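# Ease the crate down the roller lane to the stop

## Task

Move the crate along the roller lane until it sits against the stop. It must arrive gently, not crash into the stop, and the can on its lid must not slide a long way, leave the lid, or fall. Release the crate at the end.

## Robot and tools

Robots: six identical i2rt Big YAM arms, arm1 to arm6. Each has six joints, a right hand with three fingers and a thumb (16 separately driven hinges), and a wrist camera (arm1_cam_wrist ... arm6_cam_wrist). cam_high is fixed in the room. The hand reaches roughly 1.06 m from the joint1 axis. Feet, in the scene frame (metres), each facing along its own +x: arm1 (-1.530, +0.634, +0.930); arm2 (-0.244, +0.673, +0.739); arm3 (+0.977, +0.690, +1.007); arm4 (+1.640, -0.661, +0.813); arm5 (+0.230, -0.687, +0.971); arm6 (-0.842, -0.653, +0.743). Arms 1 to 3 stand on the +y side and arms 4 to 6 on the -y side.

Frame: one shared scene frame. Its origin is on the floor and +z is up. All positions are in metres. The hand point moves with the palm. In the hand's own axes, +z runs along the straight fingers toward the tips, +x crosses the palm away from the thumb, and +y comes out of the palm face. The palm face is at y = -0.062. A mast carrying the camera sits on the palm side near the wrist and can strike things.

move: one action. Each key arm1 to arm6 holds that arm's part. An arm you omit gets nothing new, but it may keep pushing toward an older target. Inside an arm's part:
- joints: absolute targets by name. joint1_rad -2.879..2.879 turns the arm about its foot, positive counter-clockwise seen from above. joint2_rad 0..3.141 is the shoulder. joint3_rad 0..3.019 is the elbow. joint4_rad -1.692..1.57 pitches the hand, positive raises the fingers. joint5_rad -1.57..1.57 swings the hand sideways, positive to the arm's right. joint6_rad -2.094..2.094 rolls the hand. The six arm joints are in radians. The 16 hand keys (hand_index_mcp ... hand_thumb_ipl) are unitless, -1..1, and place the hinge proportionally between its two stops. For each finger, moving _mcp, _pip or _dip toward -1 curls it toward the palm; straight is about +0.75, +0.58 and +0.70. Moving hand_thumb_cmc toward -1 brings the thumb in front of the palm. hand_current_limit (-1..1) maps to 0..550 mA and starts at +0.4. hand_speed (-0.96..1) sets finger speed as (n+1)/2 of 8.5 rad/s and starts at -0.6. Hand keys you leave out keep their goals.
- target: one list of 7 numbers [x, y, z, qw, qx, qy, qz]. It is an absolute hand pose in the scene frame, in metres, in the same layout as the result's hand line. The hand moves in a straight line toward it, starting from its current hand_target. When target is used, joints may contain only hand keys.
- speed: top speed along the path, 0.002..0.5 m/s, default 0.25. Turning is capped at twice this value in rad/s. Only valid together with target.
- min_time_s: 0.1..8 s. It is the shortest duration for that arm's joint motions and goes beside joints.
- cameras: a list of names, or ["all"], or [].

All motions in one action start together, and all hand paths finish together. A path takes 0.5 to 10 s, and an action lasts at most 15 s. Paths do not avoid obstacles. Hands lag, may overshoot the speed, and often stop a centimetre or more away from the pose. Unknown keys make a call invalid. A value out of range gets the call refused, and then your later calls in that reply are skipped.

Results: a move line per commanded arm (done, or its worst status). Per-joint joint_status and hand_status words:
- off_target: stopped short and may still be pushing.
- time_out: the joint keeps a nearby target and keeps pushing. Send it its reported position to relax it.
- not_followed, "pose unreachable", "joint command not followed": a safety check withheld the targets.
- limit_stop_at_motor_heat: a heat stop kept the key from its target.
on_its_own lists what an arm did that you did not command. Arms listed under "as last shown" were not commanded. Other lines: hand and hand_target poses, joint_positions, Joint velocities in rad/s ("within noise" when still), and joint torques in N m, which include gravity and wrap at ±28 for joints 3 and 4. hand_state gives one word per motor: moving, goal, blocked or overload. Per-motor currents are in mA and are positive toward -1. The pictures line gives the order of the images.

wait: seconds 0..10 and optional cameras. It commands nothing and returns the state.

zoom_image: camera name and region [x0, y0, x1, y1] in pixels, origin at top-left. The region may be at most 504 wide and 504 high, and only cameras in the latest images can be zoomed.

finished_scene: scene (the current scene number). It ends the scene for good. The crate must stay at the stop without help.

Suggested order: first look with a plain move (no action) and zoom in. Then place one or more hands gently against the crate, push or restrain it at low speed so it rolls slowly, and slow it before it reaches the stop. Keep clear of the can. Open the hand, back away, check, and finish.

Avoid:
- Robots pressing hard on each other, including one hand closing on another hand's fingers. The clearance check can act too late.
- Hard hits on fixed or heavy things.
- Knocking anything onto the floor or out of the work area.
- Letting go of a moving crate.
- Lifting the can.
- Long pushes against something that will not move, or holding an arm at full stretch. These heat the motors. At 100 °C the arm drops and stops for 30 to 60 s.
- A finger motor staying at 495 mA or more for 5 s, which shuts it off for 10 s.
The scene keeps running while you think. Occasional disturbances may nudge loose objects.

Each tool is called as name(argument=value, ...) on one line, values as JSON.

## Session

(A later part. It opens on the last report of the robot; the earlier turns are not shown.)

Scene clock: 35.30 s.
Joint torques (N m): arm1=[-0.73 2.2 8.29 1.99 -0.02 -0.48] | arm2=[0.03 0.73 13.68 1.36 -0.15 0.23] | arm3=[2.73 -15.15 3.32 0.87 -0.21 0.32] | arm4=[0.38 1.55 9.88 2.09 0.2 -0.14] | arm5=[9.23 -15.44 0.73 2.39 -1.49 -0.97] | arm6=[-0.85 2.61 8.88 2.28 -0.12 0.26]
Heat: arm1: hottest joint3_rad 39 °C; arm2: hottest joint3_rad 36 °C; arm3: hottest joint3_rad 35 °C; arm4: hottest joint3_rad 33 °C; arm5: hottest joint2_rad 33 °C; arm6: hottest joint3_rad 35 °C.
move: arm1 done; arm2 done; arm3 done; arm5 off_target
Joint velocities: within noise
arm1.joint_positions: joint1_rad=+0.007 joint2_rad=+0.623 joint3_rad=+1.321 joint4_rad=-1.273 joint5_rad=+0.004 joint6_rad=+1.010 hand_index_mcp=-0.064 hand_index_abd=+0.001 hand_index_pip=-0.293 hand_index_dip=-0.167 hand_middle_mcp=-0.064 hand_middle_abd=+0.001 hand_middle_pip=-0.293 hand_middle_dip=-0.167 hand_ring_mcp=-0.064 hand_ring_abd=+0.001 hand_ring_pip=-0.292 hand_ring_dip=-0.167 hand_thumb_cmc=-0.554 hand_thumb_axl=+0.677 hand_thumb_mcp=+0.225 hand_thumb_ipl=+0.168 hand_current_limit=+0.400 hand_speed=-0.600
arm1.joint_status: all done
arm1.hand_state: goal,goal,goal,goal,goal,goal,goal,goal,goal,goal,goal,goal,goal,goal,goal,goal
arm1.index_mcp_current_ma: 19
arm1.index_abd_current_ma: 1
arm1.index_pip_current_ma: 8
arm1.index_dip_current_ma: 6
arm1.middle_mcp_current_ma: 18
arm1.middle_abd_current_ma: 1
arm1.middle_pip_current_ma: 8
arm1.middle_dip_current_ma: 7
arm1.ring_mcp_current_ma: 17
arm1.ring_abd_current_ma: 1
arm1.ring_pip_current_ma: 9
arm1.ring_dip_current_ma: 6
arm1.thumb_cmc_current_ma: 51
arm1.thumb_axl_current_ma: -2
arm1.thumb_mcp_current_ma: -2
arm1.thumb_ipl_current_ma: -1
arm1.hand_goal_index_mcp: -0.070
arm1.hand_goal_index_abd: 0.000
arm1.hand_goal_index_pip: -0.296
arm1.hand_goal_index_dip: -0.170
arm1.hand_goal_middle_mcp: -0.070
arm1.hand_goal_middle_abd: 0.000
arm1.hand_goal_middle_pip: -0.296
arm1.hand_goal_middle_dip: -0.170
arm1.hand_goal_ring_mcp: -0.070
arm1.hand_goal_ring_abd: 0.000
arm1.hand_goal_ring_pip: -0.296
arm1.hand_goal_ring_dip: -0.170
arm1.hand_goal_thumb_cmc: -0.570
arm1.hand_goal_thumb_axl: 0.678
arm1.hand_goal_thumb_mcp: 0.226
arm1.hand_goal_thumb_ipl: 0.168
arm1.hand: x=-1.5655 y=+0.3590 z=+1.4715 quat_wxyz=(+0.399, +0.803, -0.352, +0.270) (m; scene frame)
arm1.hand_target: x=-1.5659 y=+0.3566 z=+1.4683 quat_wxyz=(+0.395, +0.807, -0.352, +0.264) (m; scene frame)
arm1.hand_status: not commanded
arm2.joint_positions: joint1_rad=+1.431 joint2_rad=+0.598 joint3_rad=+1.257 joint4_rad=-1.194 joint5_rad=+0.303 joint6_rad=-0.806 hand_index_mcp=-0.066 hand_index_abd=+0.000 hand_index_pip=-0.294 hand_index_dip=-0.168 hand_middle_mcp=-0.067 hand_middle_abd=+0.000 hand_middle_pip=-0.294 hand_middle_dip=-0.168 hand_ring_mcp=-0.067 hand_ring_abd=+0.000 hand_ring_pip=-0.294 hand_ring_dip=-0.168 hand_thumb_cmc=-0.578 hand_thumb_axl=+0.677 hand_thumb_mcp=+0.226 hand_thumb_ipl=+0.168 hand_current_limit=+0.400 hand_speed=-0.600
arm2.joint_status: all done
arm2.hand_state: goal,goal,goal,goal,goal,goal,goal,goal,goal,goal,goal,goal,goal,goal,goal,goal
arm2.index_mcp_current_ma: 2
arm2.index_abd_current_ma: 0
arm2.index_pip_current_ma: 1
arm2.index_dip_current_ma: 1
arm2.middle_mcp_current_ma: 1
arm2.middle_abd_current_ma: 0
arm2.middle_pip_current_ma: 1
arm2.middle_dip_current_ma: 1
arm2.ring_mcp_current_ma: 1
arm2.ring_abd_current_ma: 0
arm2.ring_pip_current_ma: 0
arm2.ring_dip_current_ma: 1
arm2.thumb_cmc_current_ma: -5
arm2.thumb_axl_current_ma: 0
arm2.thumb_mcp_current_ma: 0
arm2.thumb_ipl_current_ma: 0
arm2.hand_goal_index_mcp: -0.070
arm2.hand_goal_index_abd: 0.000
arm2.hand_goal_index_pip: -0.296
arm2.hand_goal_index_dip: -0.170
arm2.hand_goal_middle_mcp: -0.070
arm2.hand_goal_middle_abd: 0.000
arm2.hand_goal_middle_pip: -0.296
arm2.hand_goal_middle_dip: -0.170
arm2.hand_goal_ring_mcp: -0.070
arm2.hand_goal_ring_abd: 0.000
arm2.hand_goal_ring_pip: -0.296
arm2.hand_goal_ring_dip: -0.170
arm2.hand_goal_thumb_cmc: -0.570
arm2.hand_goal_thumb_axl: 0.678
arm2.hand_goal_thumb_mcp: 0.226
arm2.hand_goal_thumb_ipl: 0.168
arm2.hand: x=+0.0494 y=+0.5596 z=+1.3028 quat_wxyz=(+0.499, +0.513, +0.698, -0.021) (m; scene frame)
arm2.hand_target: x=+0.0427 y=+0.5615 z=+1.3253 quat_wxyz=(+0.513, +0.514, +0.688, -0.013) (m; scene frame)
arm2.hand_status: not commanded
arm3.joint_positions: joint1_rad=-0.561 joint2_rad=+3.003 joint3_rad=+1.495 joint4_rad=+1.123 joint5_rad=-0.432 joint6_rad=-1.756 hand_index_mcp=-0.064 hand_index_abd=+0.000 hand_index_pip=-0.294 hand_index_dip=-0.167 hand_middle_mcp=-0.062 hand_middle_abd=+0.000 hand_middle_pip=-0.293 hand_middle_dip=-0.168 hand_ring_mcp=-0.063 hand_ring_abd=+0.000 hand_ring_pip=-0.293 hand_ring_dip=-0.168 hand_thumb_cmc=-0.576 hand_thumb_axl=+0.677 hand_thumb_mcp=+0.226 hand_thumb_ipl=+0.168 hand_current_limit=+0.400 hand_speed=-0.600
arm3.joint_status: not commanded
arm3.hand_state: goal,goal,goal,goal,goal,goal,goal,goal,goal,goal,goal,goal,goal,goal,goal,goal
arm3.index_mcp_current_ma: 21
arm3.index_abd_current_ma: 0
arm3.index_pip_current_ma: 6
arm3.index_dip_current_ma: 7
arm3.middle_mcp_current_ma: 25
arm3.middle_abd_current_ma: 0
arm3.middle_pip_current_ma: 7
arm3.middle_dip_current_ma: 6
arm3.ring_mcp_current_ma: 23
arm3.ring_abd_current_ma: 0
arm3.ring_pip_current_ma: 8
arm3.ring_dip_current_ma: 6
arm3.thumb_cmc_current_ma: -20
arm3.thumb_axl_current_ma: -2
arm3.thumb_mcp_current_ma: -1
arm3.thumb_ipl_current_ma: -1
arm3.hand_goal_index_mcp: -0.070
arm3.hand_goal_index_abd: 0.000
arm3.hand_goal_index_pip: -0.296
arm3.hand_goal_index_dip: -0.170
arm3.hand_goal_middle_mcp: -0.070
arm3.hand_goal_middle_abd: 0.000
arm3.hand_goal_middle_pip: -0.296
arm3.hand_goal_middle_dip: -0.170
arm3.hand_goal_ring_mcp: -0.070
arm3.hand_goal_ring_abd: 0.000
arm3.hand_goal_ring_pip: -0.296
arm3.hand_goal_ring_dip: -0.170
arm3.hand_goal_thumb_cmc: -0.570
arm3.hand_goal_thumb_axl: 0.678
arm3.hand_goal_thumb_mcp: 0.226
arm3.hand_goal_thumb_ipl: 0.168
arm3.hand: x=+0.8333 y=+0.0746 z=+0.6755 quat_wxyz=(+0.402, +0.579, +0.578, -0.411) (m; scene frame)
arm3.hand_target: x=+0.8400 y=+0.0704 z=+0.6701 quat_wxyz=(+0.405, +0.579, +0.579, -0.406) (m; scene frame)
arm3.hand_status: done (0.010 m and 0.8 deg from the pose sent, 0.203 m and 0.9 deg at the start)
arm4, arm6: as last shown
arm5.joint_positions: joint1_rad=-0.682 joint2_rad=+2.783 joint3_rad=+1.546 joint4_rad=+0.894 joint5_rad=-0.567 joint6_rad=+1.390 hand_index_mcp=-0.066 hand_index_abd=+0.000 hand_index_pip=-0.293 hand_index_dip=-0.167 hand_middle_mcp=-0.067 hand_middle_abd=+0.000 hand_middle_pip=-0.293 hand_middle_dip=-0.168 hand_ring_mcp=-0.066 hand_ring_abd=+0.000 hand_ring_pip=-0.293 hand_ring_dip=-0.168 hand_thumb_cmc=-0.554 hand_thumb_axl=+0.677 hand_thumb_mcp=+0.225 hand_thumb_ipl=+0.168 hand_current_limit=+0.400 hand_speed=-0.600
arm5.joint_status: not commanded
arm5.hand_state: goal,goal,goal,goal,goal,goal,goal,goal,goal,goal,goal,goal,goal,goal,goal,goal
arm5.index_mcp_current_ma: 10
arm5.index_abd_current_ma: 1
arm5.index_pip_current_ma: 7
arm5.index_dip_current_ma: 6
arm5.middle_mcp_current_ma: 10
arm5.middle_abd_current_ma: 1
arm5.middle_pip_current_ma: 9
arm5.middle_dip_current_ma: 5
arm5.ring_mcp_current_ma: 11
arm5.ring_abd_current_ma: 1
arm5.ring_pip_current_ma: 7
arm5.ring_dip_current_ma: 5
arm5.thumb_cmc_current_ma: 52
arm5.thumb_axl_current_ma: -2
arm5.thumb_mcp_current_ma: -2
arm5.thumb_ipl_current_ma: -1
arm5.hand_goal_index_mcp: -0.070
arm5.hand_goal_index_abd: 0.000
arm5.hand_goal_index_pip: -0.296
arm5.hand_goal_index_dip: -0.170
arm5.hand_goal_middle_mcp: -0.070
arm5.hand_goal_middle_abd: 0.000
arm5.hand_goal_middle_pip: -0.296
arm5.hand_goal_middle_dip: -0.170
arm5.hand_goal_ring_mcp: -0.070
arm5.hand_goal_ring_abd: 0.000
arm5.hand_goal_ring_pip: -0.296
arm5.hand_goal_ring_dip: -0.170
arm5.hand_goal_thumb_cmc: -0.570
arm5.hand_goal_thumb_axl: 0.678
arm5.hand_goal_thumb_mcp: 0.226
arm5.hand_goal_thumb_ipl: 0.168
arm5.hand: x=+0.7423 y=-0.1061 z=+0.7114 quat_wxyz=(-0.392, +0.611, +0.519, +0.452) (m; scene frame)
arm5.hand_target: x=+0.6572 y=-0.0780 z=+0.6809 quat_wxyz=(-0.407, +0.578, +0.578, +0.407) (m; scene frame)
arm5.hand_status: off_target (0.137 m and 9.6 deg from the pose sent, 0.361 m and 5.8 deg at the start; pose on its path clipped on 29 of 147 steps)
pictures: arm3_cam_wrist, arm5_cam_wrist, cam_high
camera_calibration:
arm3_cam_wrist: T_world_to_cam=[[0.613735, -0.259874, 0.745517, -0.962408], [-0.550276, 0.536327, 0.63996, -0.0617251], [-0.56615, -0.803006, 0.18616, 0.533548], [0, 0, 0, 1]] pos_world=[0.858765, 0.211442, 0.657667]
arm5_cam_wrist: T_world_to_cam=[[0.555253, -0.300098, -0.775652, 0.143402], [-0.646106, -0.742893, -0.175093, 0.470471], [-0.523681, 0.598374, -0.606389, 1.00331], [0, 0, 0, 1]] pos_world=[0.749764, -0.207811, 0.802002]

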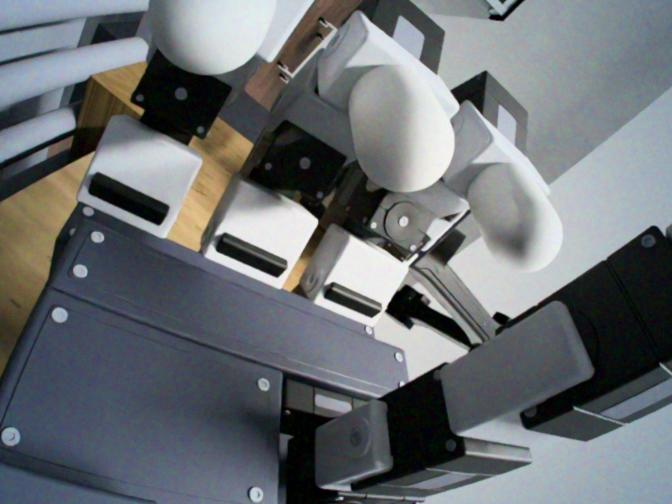

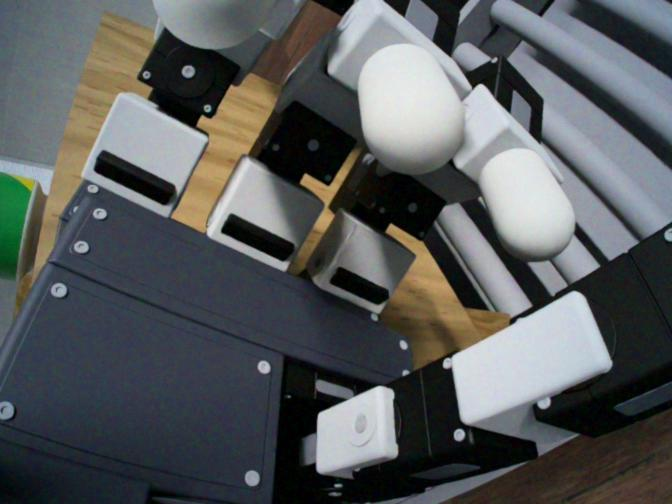

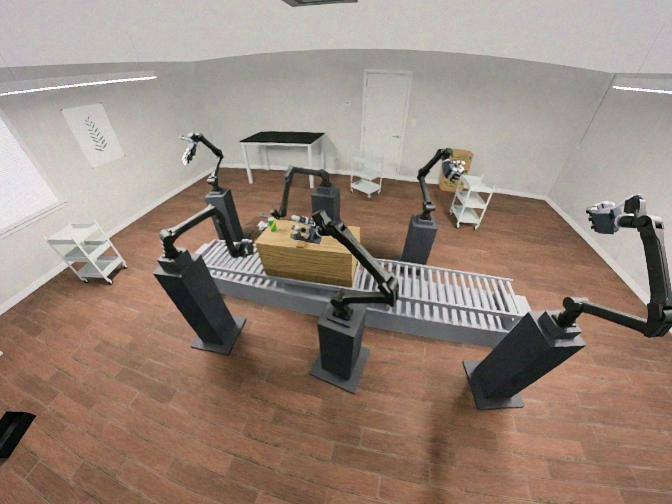

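move(arm3={"target": [0.68, 0.06, 0.67, 0.4056, 0.5792, 0.5792, -0.4056], "speed": 0.1}, arm4={"target": [1.42, -0.25, 1.00, 0.4056, -0.5792, -0.5792, -0.4056], "speed": 0.3, "joints": {"hand_thumb_cmc": -0.571, "hand_index_mcp": -0.07, "hand_index_pip": -0.296, "hand_index_dip": -0.17, "hand_middle_mcp": -0.07, "hand_middle_pip": -0.296, "hand_middle_dip": -0.17, "hand_ring_mcp": -0.07, "hand_ring_pip": -0.296, "hand_ring_dip": -0.17}})

move(arm5={"target": [0.82, -0.33, 0.88, 0.4056, -0.5792, -0.5792, -0.4056], "speed": 0.2}, arm4={"target": [1.38, -0.06, 0.64, 0.4056, -0.5792, -0.5792, -0.4056], "speed": 0.2}, cameras=["cam_high", "arm3_cam_wrist", "arm4_cam_wrist"])

zoom_image(camera="cam_high", region=[200, 180, 360, 300])

Scene clock: 39.43 s.
Joint torques (N m): arm1=[-0.73 2.2 8.29 1.99 -0.02 -0.48] | arm2=[0.09 0.73 13.64 1.32 -0.14 0.23] | arm3=[-2.32 -16.97 9.09 -0.34 -0.69 0.13] | arm4=[0.97 -9.64 10.21 1.96 0.85 -0.3] | arm5=[5.95 -15.09 2.33 2.48 -0.53 -0.77] | arm6=[-0.85 2.61 8.88 2.29 -0.12 0.26]
Heat: arm1: hottest joint3_rad 40 °C; arm2: hottest joint3_rad 38 °C; arm3: hottest joint3_rad 35 °C; arm4: hottest joint3_rad 34 °C; arm5: hottest joint2_rad 33 °C; arm6: hottest joint3_rad 35 °C.
move: arm3 off_target; arm4 off_target
Joint velocities: within noise
arm1, arm2, arm5, arm6: as last shown
arm1.hand: x=-1.5655 y=+0.3590 z=+1.4716 quat_wxyz=(+0.399, +0.803, -0.352, +0.270) (m; scene frame)
arm1.hand_target: x=-1.5659 y=+0.3566 z=+1.4684 quat_wxyz=(+0.395, +0.807, -0.351, +0.264) (m; scene frame)
arm3.joint_positions: joint1_rad=-0.735 joint2_rad=+3.049 joint3_rad=+1.709 joint4_rad=+0.833 joint5_rad=-0.640 joint6_rad=-1.852 hand_index_mcp=-0.064 hand_index_abd=+0.000 hand_index_pip=-0.294 hand_index_dip=-0.167 hand_middle_mcp=-0.063 hand_middle_abd=+0.000 hand_middle_pip=-0.293 hand_middle_dip=-0.168 hand_ring_mcp=-0.063 hand_ring_abd=+0.000 hand_ring_pip=-0.293 hand_ring_dip=-0.168 hand_thumb_cmc=-0.576 hand_thumb_axl=+0.677 hand_thumb_mcp=+0.226 hand_thumb_ipl=+0.168 hand_current_limit=+0.400 hand_speed=-0.600
arm3.joint_status: not commanded
arm3.hand_state: goal,goal,goal,goal,goal,goal,goal,goal,goal,goal,goal,goal,goal,goal,goal,goal
arm3.index_mcp_current_ma: 20
arm3.index_abd_current_ma: 0
arm3.index_pip_current_ma: 6
arm3.index_dip_current_ma: 7
arm3.middle_mcp_current_ma: 25
arm3.middle_abd_current_ma: 0
arm3.middle_pip_current_ma: 7
arm3.middle_dip_current_ma: 6
arm3.ring_mcp_current_ma: 23
arm3.ring_abd_current_ma: 0
arm3.ring_pip_current_ma: 8
arm3.ring_dip_current_ma: 6
arm3.thumb_cmc_current_ma: -20
arm3.thumb_axl_current_ma: -2
arm3.thumb_mcp_current_ma: -1
arm3.thumb_ipl_current_ma: -1
arm3.hand_goal_index_mcp: -0.070
arm3.hand_goal_index_abd: 0.000
arm3.hand_goal_index_pip: -0.296
arm3.hand_goal_index_dip: -0.170
arm3.hand_goal_middle_mcp: -0.070
arm3.hand_goal_middle_abd: 0.000
arm3.hand_goal_middle_pip: -0.296
arm3.hand_goal_middle_dip: -0.170
arm3.hand_goal_ring_mcp: -0.070
arm3.hand_goal_ring_abd: 0.000
arm3.hand_goal_ring_pip: -0.296
arm3.hand_goal_ring_dip: -0.170
arm3.hand_goal_thumb_cmc: -0.570
arm3.hand_goal_thumb_axl: 0.678
arm3.hand_goal_thumb_mcp: 0.226
arm3.hand_goal_thumb_ipl: 0.168
arm3.hand: x=+0.7348 y=+0.0806 z=+0.6543 quat_wxyz=(+0.412, +0.585, +0.592, -0.371) (m; scene frame)
arm3.hand_target: x=+0.6813 y=+0.0647 z=+0.6737 quat_wxyz=(+0.404, +0.580, +0.579, -0.406) (m; scene frame)
arm3.hand_status: off_target (0.061 m and 4.3 deg from the pose sent, 0.154 m and 0.8 deg at the start)
arm4.joint_positions: joint1_rad=+0.647 joint2_rad=+1.366 joint3_rad=+0.771 joint4_rad=+0.054 joint5_rad=+0.801 joint6_rad=+1.951 hand_index_mcp=-0.059 hand_index_abd=+0.001 hand_index_pip=-0.292 hand_index_dip=-0.167 hand_middle_mcp=-0.060 hand_middle_abd=+0.001 hand_middle_pip=-0.292 hand_middle_dip=-0.167 hand_ring_mcp=-0.061 hand_ring_abd=+0.001 hand_ring_pip=-0.292 hand_ring_dip=-0.167 hand_thumb_cmc=-0.550 hand_thumb_axl=+0.677 hand_thumb_mcp=+0.226 hand_thumb_ipl=+0.168 hand_current_limit=+0.400 hand_speed=-0.600
arm4.joint_status: hand_thumb_cmc off_target (ended at -0.550, target -0.571); the others done
arm4.hand_state: goal,goal,goal,goal,goal,goal,goal,goal,goal,goal,goal,goal,goal,goal,goal,goal
arm4.index_mcp_current_ma: 40
arm4.index_abd_current_ma: 2
arm4.index_pip_current_ma: 13
arm4.index_dip_current_ma: 9
arm4.middle_mcp_current_ma: 38
arm4.middle_abd_current_ma: 2
arm4.middle_pip_current_ma: 12
arm4.middle_dip_current_ma: 8
arm4.ring_mcp_current_ma: 31
arm4.ring_abd_current_ma: 2
arm4.ring_pip_current_ma: 13
arm4.ring_dip_current_ma: 9
arm4.thumb_cmc_current_ma: 75
arm4.thumb_axl_current_ma: -2
arm4.thumb_mcp_current_ma: -1
arm4.thumb_ipl_current_ma: -1
arm4.hand_goal_index_mcp: -0.070
arm4.hand_goal_index_abd: 0.000
arm4.hand_goal_index_pip: -0.296
arm4.hand_goal_index_dip: -0.170
arm4.hand_goal_middle_mcp: -0.070
arm4.hand_goal_middle_abd: 0.000
arm4.hand_goal_middle_pip: -0.296
arm4.hand_goal_middle_dip: -0.170
arm4.hand_goal_ring_mcp: -0.070
arm4.hand_goal_ring_abd: 0.000
arm4.hand_goal_ring_pip: -0.296
arm4.hand_goal_ring_dip: -0.170
arm4.hand_goal_thumb_cmc: -0.570
arm4.hand_goal_thumb_axl: 0.678
arm4.hand_goal_thumb_mcp: 0.226
arm4.hand_goal_thumb_ipl: 0.168
arm4.hand: x=+1.4291 y=-0.2538 z=+0.9951 quat_wxyz=(-0.393, +0.578, +0.587, +0.408) (m; scene frame)
arm4.hand_target: x=+1.4202 y=-0.2502 z=+1.0000 quat_wxyz=(-0.406, +0.579, +0.579, +0.405) (m; scene frame)
arm4.hand_status: off_target (0.011 m and 1.7 deg from the pose sent, 0.500 m and 28.7 deg at the start)
arm5.joint_positions: joint1_rad=-0.649 joint2_rad=+2.779 joint3_rad=+1.521 joint4_rad=+0.894 joint5_rad=-0.591 joint6_rad=+1.366 hand_index_mcp=-0.066 hand_index_abd=+0.000 hand_index_pip=-0.293 hand_index_dip=-0.167 hand_middle_mcp=-0.067 hand_middle_abd=+0.000 hand_middle_pip=-0.293 hand_middle_dip=-0.168 hand_ring_mcp=-0.066 hand_ring_abd=+0.000 hand_ring_pip=-0.293 hand_ring_dip=-0.168 hand_thumb_cmc=-0.554 hand_thumb_axl=+0.677 hand_thumb_mcp=+0.225 hand_thumb_ipl=+0.168 hand_current_limit=+0.400 hand_speed=-0.600
arm5.hand: x=+0.7133 y=-0.0942 z=+0.7072 quat_wxyz=(-0.401, +0.597, +0.541, +0.437) (m; scene frame)
arm5.hand_target: x=+0.6571 y=-0.0780 z=+0.6809 quat_wxyz=(-0.407, +0.579, +0.578, +0.407) (m; scene frame)
pictures: none

Scene clock: 42.53 s.
Joint torques (N m): arm1=[-0.79 2.2 8.29 1.99 -0.02 -0.48] | arm2=[0.03 0.38 13.64 1.39 -0.16 0.23] | arm3=[-2.02 -17.08 9.07 -0.57 -0.67 0.13] | arm4=[-0.09 -19.14 6.17 2.06 0.37 -0.48] | arm5=[0.26 -15.79 4.88 1.73 -0.64 -0.44] | arm6=[-0.85 2.61 8.88 2.29 -0.12 0.27]
Heat: arm1: hottest joint3_rad 40 °C; arm2: hottest joint3_rad 39 °C; arm3: hottest joint3_rad 36 °C; arm4: hottest joint3_rad 34 °C; arm5: hottest joint2_rad 34 °C; arm6: hottest joint3_rad 36 °C.
move: arm4 done; arm5 off_target
Joint velocities: within noise
arm1, arm2, arm3: as last shown
arm3.joint_positions: joint1_rad=-0.736 joint2_rad=+3.049 joint3_rad=+1.710 joint4_rad=+0.833 joint5_rad=-0.641 joint6_rad=-1.852 hand_index_mcp=-0.064 hand_index_abd=+0.000 hand_index_pip=-0.294 hand_index_dip=-0.167 hand_middle_mcp=-0.063 hand_middle_abd=+0.000 hand_middle_pip=-0.293 hand_middle_dip=-0.168 hand_ring_mcp=-0.063 hand_ring_abd=+0.000 hand_ring_pip=-0.293 hand_ring_dip=-0.168 hand_thumb_cmc=-0.576 hand_thumb_axl=+0.677 hand_thumb_mcp=+0.226 hand_thumb_ipl=+0.168 hand_current_limit=+0.400 hand_speed=-0.600
arm3.hand: x=+0.7346 y=+0.0806 z=+0.6542 quat_wxyz=(+0.412, +0.585, +0.592, -0.371) (m; scene frame)
arm3.hand_target: x=+0.6814 y=+0.0647 z=+0.6738 quat_wxyz=(+0.404, +0.580, +0.579, -0.406) (m; scene frame)
arm4.joint_positions: joint1_rad=+0.448 joint2_rad=+2.492 joint3_rad=+1.260 joint4_rad=+0.785 joint5_rad=+0.617 joint6_rad=+1.838 hand_index_mcp=-0.061 hand_index_abd=+0.001 hand_index_pip=-0.292 hand_index_dip=-0.167 hand_middle_mcp=-0.062 hand_middle_abd=+0.001 hand_middle_pip=-0.292 hand_middle_dip=-0.167 hand_ring_mcp=-0.063 hand_ring_abd=+0.001 hand_ring_pip=-0.292 hand_ring_dip=-0.167 hand_thumb_cmc=-0.550 hand_thumb_axl=+0.677 hand_thumb_mcp=+0.226 hand_thumb_ipl=+0.168 hand_current_limit=+0.400 hand_speed=-0.600
arm4.joint_status: not commanded
arm4.hand_state: goal,goal,goal,goal,goal,goal,goal,goal,goal,goal,goal,goal,goal,goal,goal,goal
arm4.index_mcp_current_ma: 33
arm4.index_abd_current_ma: 2
arm4.index_pip_current_ma: 13
arm4.index_dip_current_ma: 9
arm4.middle_mcp_current_ma: 31
arm4.middle_abd_current_ma: 2
arm4.middle_pip_current_ma: 12
arm4.middle_dip_current_ma: 8
arm4.ring_mcp_current_ma: 25
arm4.ring_abd_current_ma: 2
arm4.ring_pip_current_ma: 13
arm4.ring_dip_current_ma: 9
arm4.thumb_cmc_current_ma: 75
arm4.thumb_axl_current_ma: -2
arm4.thumb_mcp_current_ma: -1
arm4.thumb_ipl_current_ma: -1
arm4.hand_goal_index_mcp: -0.070
arm4.hand_goal_index_abd: 0.000
arm4.hand_goal_index_pip: -0.296
arm4.hand_goal_index_dip: -0.170
arm4.hand_goal_middle_mcp: -0.070
arm4.hand_goal_middle_abd: 0.000
arm4.hand_goal_middle_pip: -0.296
arm4.hand_goal_middle_dip: -0.170
arm4.hand_goal_ring_mcp: -0.070
arm4.hand_goal_ring_abd: 0.000
arm4.hand_goal_ring_pip: -0.296
arm4.hand_goal_ring_dip: -0.170
arm4.hand_goal_thumb_cmc: -0.570
arm4.hand_goal_thumb_axl: 0.678
arm4.hand_goal_thumb_mcp: 0.226
arm4.hand_goal_thumb_ipl: 0.168
arm4.hand: x=+1.3791 y=-0.0679 z=+0.6448 quat_wxyz=(-0.402, +0.580, +0.583, +0.403) (m; scene frame)
arm4.hand_target: x=+1.3802 y=-0.0604 z=+0.6400 quat_wxyz=(-0.405, +0.579, +0.579, +0.406) (m; scene frame)
arm4.hand_status: done (0.009 m and 0.6 deg from the pose sent, 0.408 m and 1.7 deg at the start)
arm5.joint_positions: joint1_rad=-1.125 joint2_rad=+2.268 joint3_rad=+1.162 joint4_rad=+0.326 joint5_rad=-1.059 joint6_rad=+0.880 hand_index_mcp=-0.066 hand_index_abd=+0.000 hand_index_pip=-0.293 hand_index_dip=-0.167 hand_middle_mcp=-0.067 hand_middle_abd=+0.000 hand_middle_pip=-0.293 hand_middle_dip=-0.168 hand_ring_mcp=-0.066 hand_ring_abd=+0.000 hand_ring_pip=-0.293 hand_ring_dip=-0.168 hand_thumb_cmc=-0.554 hand_thumb_axl=+0.677 hand_thumb_mcp=+0.225 hand_thumb_ipl=+0.168 hand_current_limit=+0.400 hand_speed=-0.600
arm5.joint_status: not commanded
arm5.hand_state: goal,goal,goal,goal,goal,goal,goal,goal,goal,goal,goal,goal,goal,goal,goal,goal
arm5.index_mcp_current_ma: 10
arm5.index_abd_current_ma: 1
arm5.index_pip_current_ma: 7
arm5.index_dip_current_ma: 6
arm5.middle_mcp_current_ma: 10
arm5.middle_abd_current_ma: 1
arm5.middle_pip_current_ma: 9
arm5.middle_dip_current_ma: 5
arm5.ring_mcp_current_ma: 11
arm5.ring_abd_current_ma: 1
arm5.ring_pip_current_ma: 7
arm5.ring_dip_current_ma: 5
arm5.thumb_cmc_current_ma: 52
arm5.thumb_axl_current_ma: -2
arm5.thumb_mcp_current_ma: -2
arm5.thumb_ipl_current_ma: -1
arm5.hand_goal_index_mcp: -0.070
arm5.hand_goal_index_abd: 0.000
arm5.hand_goal_index_pip: -0.296
arm5.hand_goal_index_dip: -0.170
arm5.hand_goal_middle_mcp: -0.070
arm5.hand_goal_middle_abd: 0.000
arm5.hand_goal_middle_pip: -0.296
arm5.hand_goal_middle_dip: -0.170
arm5.hand_goal_ring_mcp: -0.070
arm5.hand_goal_ring_abd: 0.000
arm5.hand_goal_ring_pip: -0.296
arm5.hand_goal_ring_dip: -0.170
arm5.hand_goal_thumb_cmc: -0.570
arm5.hand_goal_thumb_axl: 0.678
arm5.hand_goal_thumb_mcp: 0.226
arm5.hand_goal_thumb_ipl: 0.168
arm5.hand: x=+0.8160 y=-0.3325 z=+0.8700 quat_wxyz=(-0.409, +0.587, +0.574, +0.399) (m; scene frame)
arm5.hand_target: x=+0.8199 y=-0.3299 z=+0.8800 quat_wxyz=(-0.406, +0.579, +0.579, +0.406) (m; scene frame)
arm5.hand_status: off_target (0.011 m and 1.4 deg from the pose sent, 0.311 m and 6.0 deg at the start)
arm6.joint_positions: joint1_rad=+0.292 joint2_rad=+0.593 joint3_rad=+1.448 joint4_rad=-1.391 joint5_rad=-0.050 joint6_rad=-1.491 hand_index_mcp=-0.058 hand_index_abd=+0.001 hand_index_pip=-0.293 hand_index_dip=-0.167 hand_middle_mcp=-0.059 hand_middle_abd=+0.001 hand_middle_pip=-0.292 hand_middle_dip=-0.168 hand_ring_mcp=-0.059 hand_ring_abd=+0.000 hand_ring_pip=-0.292 hand_ring_dip=-0.168 hand_thumb_cmc=-0.577 hand_thumb_axl=+0.677 hand_thumb_mcp=+0.226 hand_thumb_ipl=+0.168 hand_current_limit=+0.400 hand_speed=-0.600
arm6.joint_status: not commanded
arm6.hand_state: goal,goal,goal,goal,goal,goal,goal,goal,goal,goal,goal,goal,goal,goal,goal,goal
arm6.index_mcp_current_ma: 7
arm6.index_abd_current_ma: 0
arm6.index_pip_current_ma: 1
arm6.index_dip_current_ma: 1
arm6.middle_mcp_current_ma: 6
arm6.middle_abd_current_ma: 0
arm6.middle_pip_current_ma: 1
arm6.middle_dip_current_ma: 0
arm6.ring_mcp_current_ma: 6
arm6.ring_abd_current_ma: 0
arm6.ring_pip_current_ma: 1
arm6.ring_dip_current_ma: 0
arm6.thumb_cmc_current_ma: -2
arm6.thumb_axl_current_ma: 0
arm6.thumb_mcp_current_ma: 0
arm6.thumb_ipl_current_ma: 0
arm6.hand_goal_index_mcp: -0.070
arm6.hand_goal_index_abd: 0.000
arm6.hand_goal_index_pip: -0.296
arm6.hand_goal_index_dip: -0.170
arm6.hand_goal_middle_mcp: -0.070
arm6.hand_goal_middle_abd: 0.000
arm6.hand_goal_middle_pip: -0.296
arm6.hand_goal_middle_dip: -0.170
arm6.hand_goal_ring_mcp: -0.070
arm6.hand_goal_ring_abd: 0.000
arm6.hand_goal_ring_pip: -0.296
arm6.hand_goal_ring_dip: -0.170
arm6.hand_goal_thumb_cmc: -0.570
arm6.hand_goal_thumb_axl: 0.678
arm6.hand_goal_thumb_mcp: 0.226
arm6.hand_goal_thumb_ipl: 0.168
arm6.hand: x=-1.0047 y=-0.4839 z=+1.3326 quat_wxyz=(+0.256, -0.697, +0.515, +0.429) (m; scene frame)
arm6.hand_target: x=-1.0049 y=-0.4895 z=+1.3427 quat_wxyz=(+0.262, -0.696, +0.505, +0.438) (m; scene frame)
arm6.hand_status: not commanded
pictures: arm3_cam_wrist, arm4_cam_wrist, cam_high
camera_calibration:
arm3_cam_wrist: T_world_to_cam=[[0.588548, -0.269482, 0.762227, -0.87602], [-0.607609, 0.474497, 0.636917, -0.0565608], [-0.533313, -0.837993, 0.115525, 0.511419], [0, 0, 0, 1]] pos_world=[0.753959, 0.219332, 0.644669]
arm4_cam_wrist: T_world_to_cam=[[0.659185, -0.278265, -0.698601, -0.45061], [-0.504447, -0.852604, -0.136378, 0.673815], [-0.557681, 0.442306, -0.702394, 1.37299], [0, 0, 0, 1]] pos_world=[1.40263, -0.158175, 0.74148]

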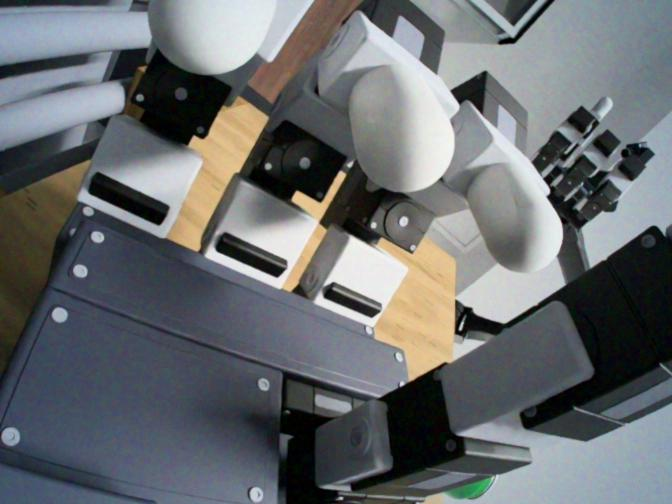

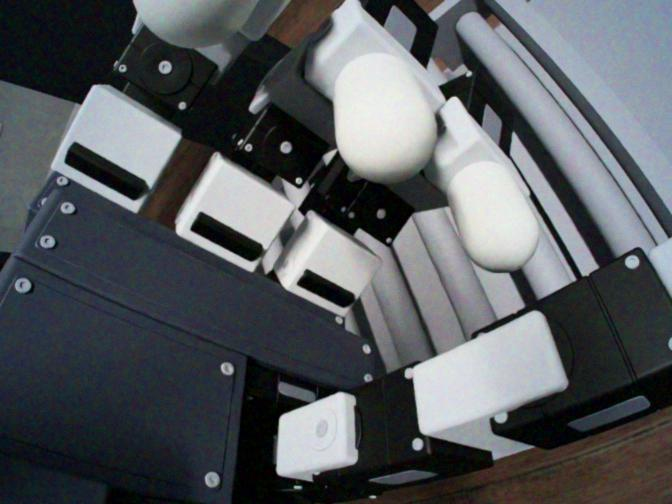

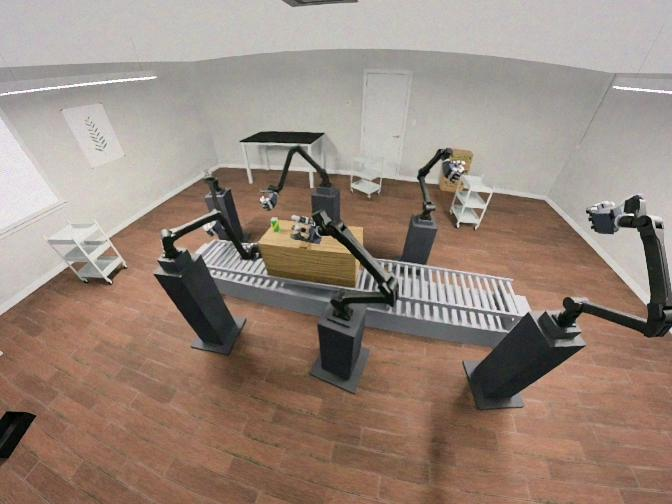

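Scaled by 3.150 from the camera's 672x504 image, which has a finer 960x720 frame.

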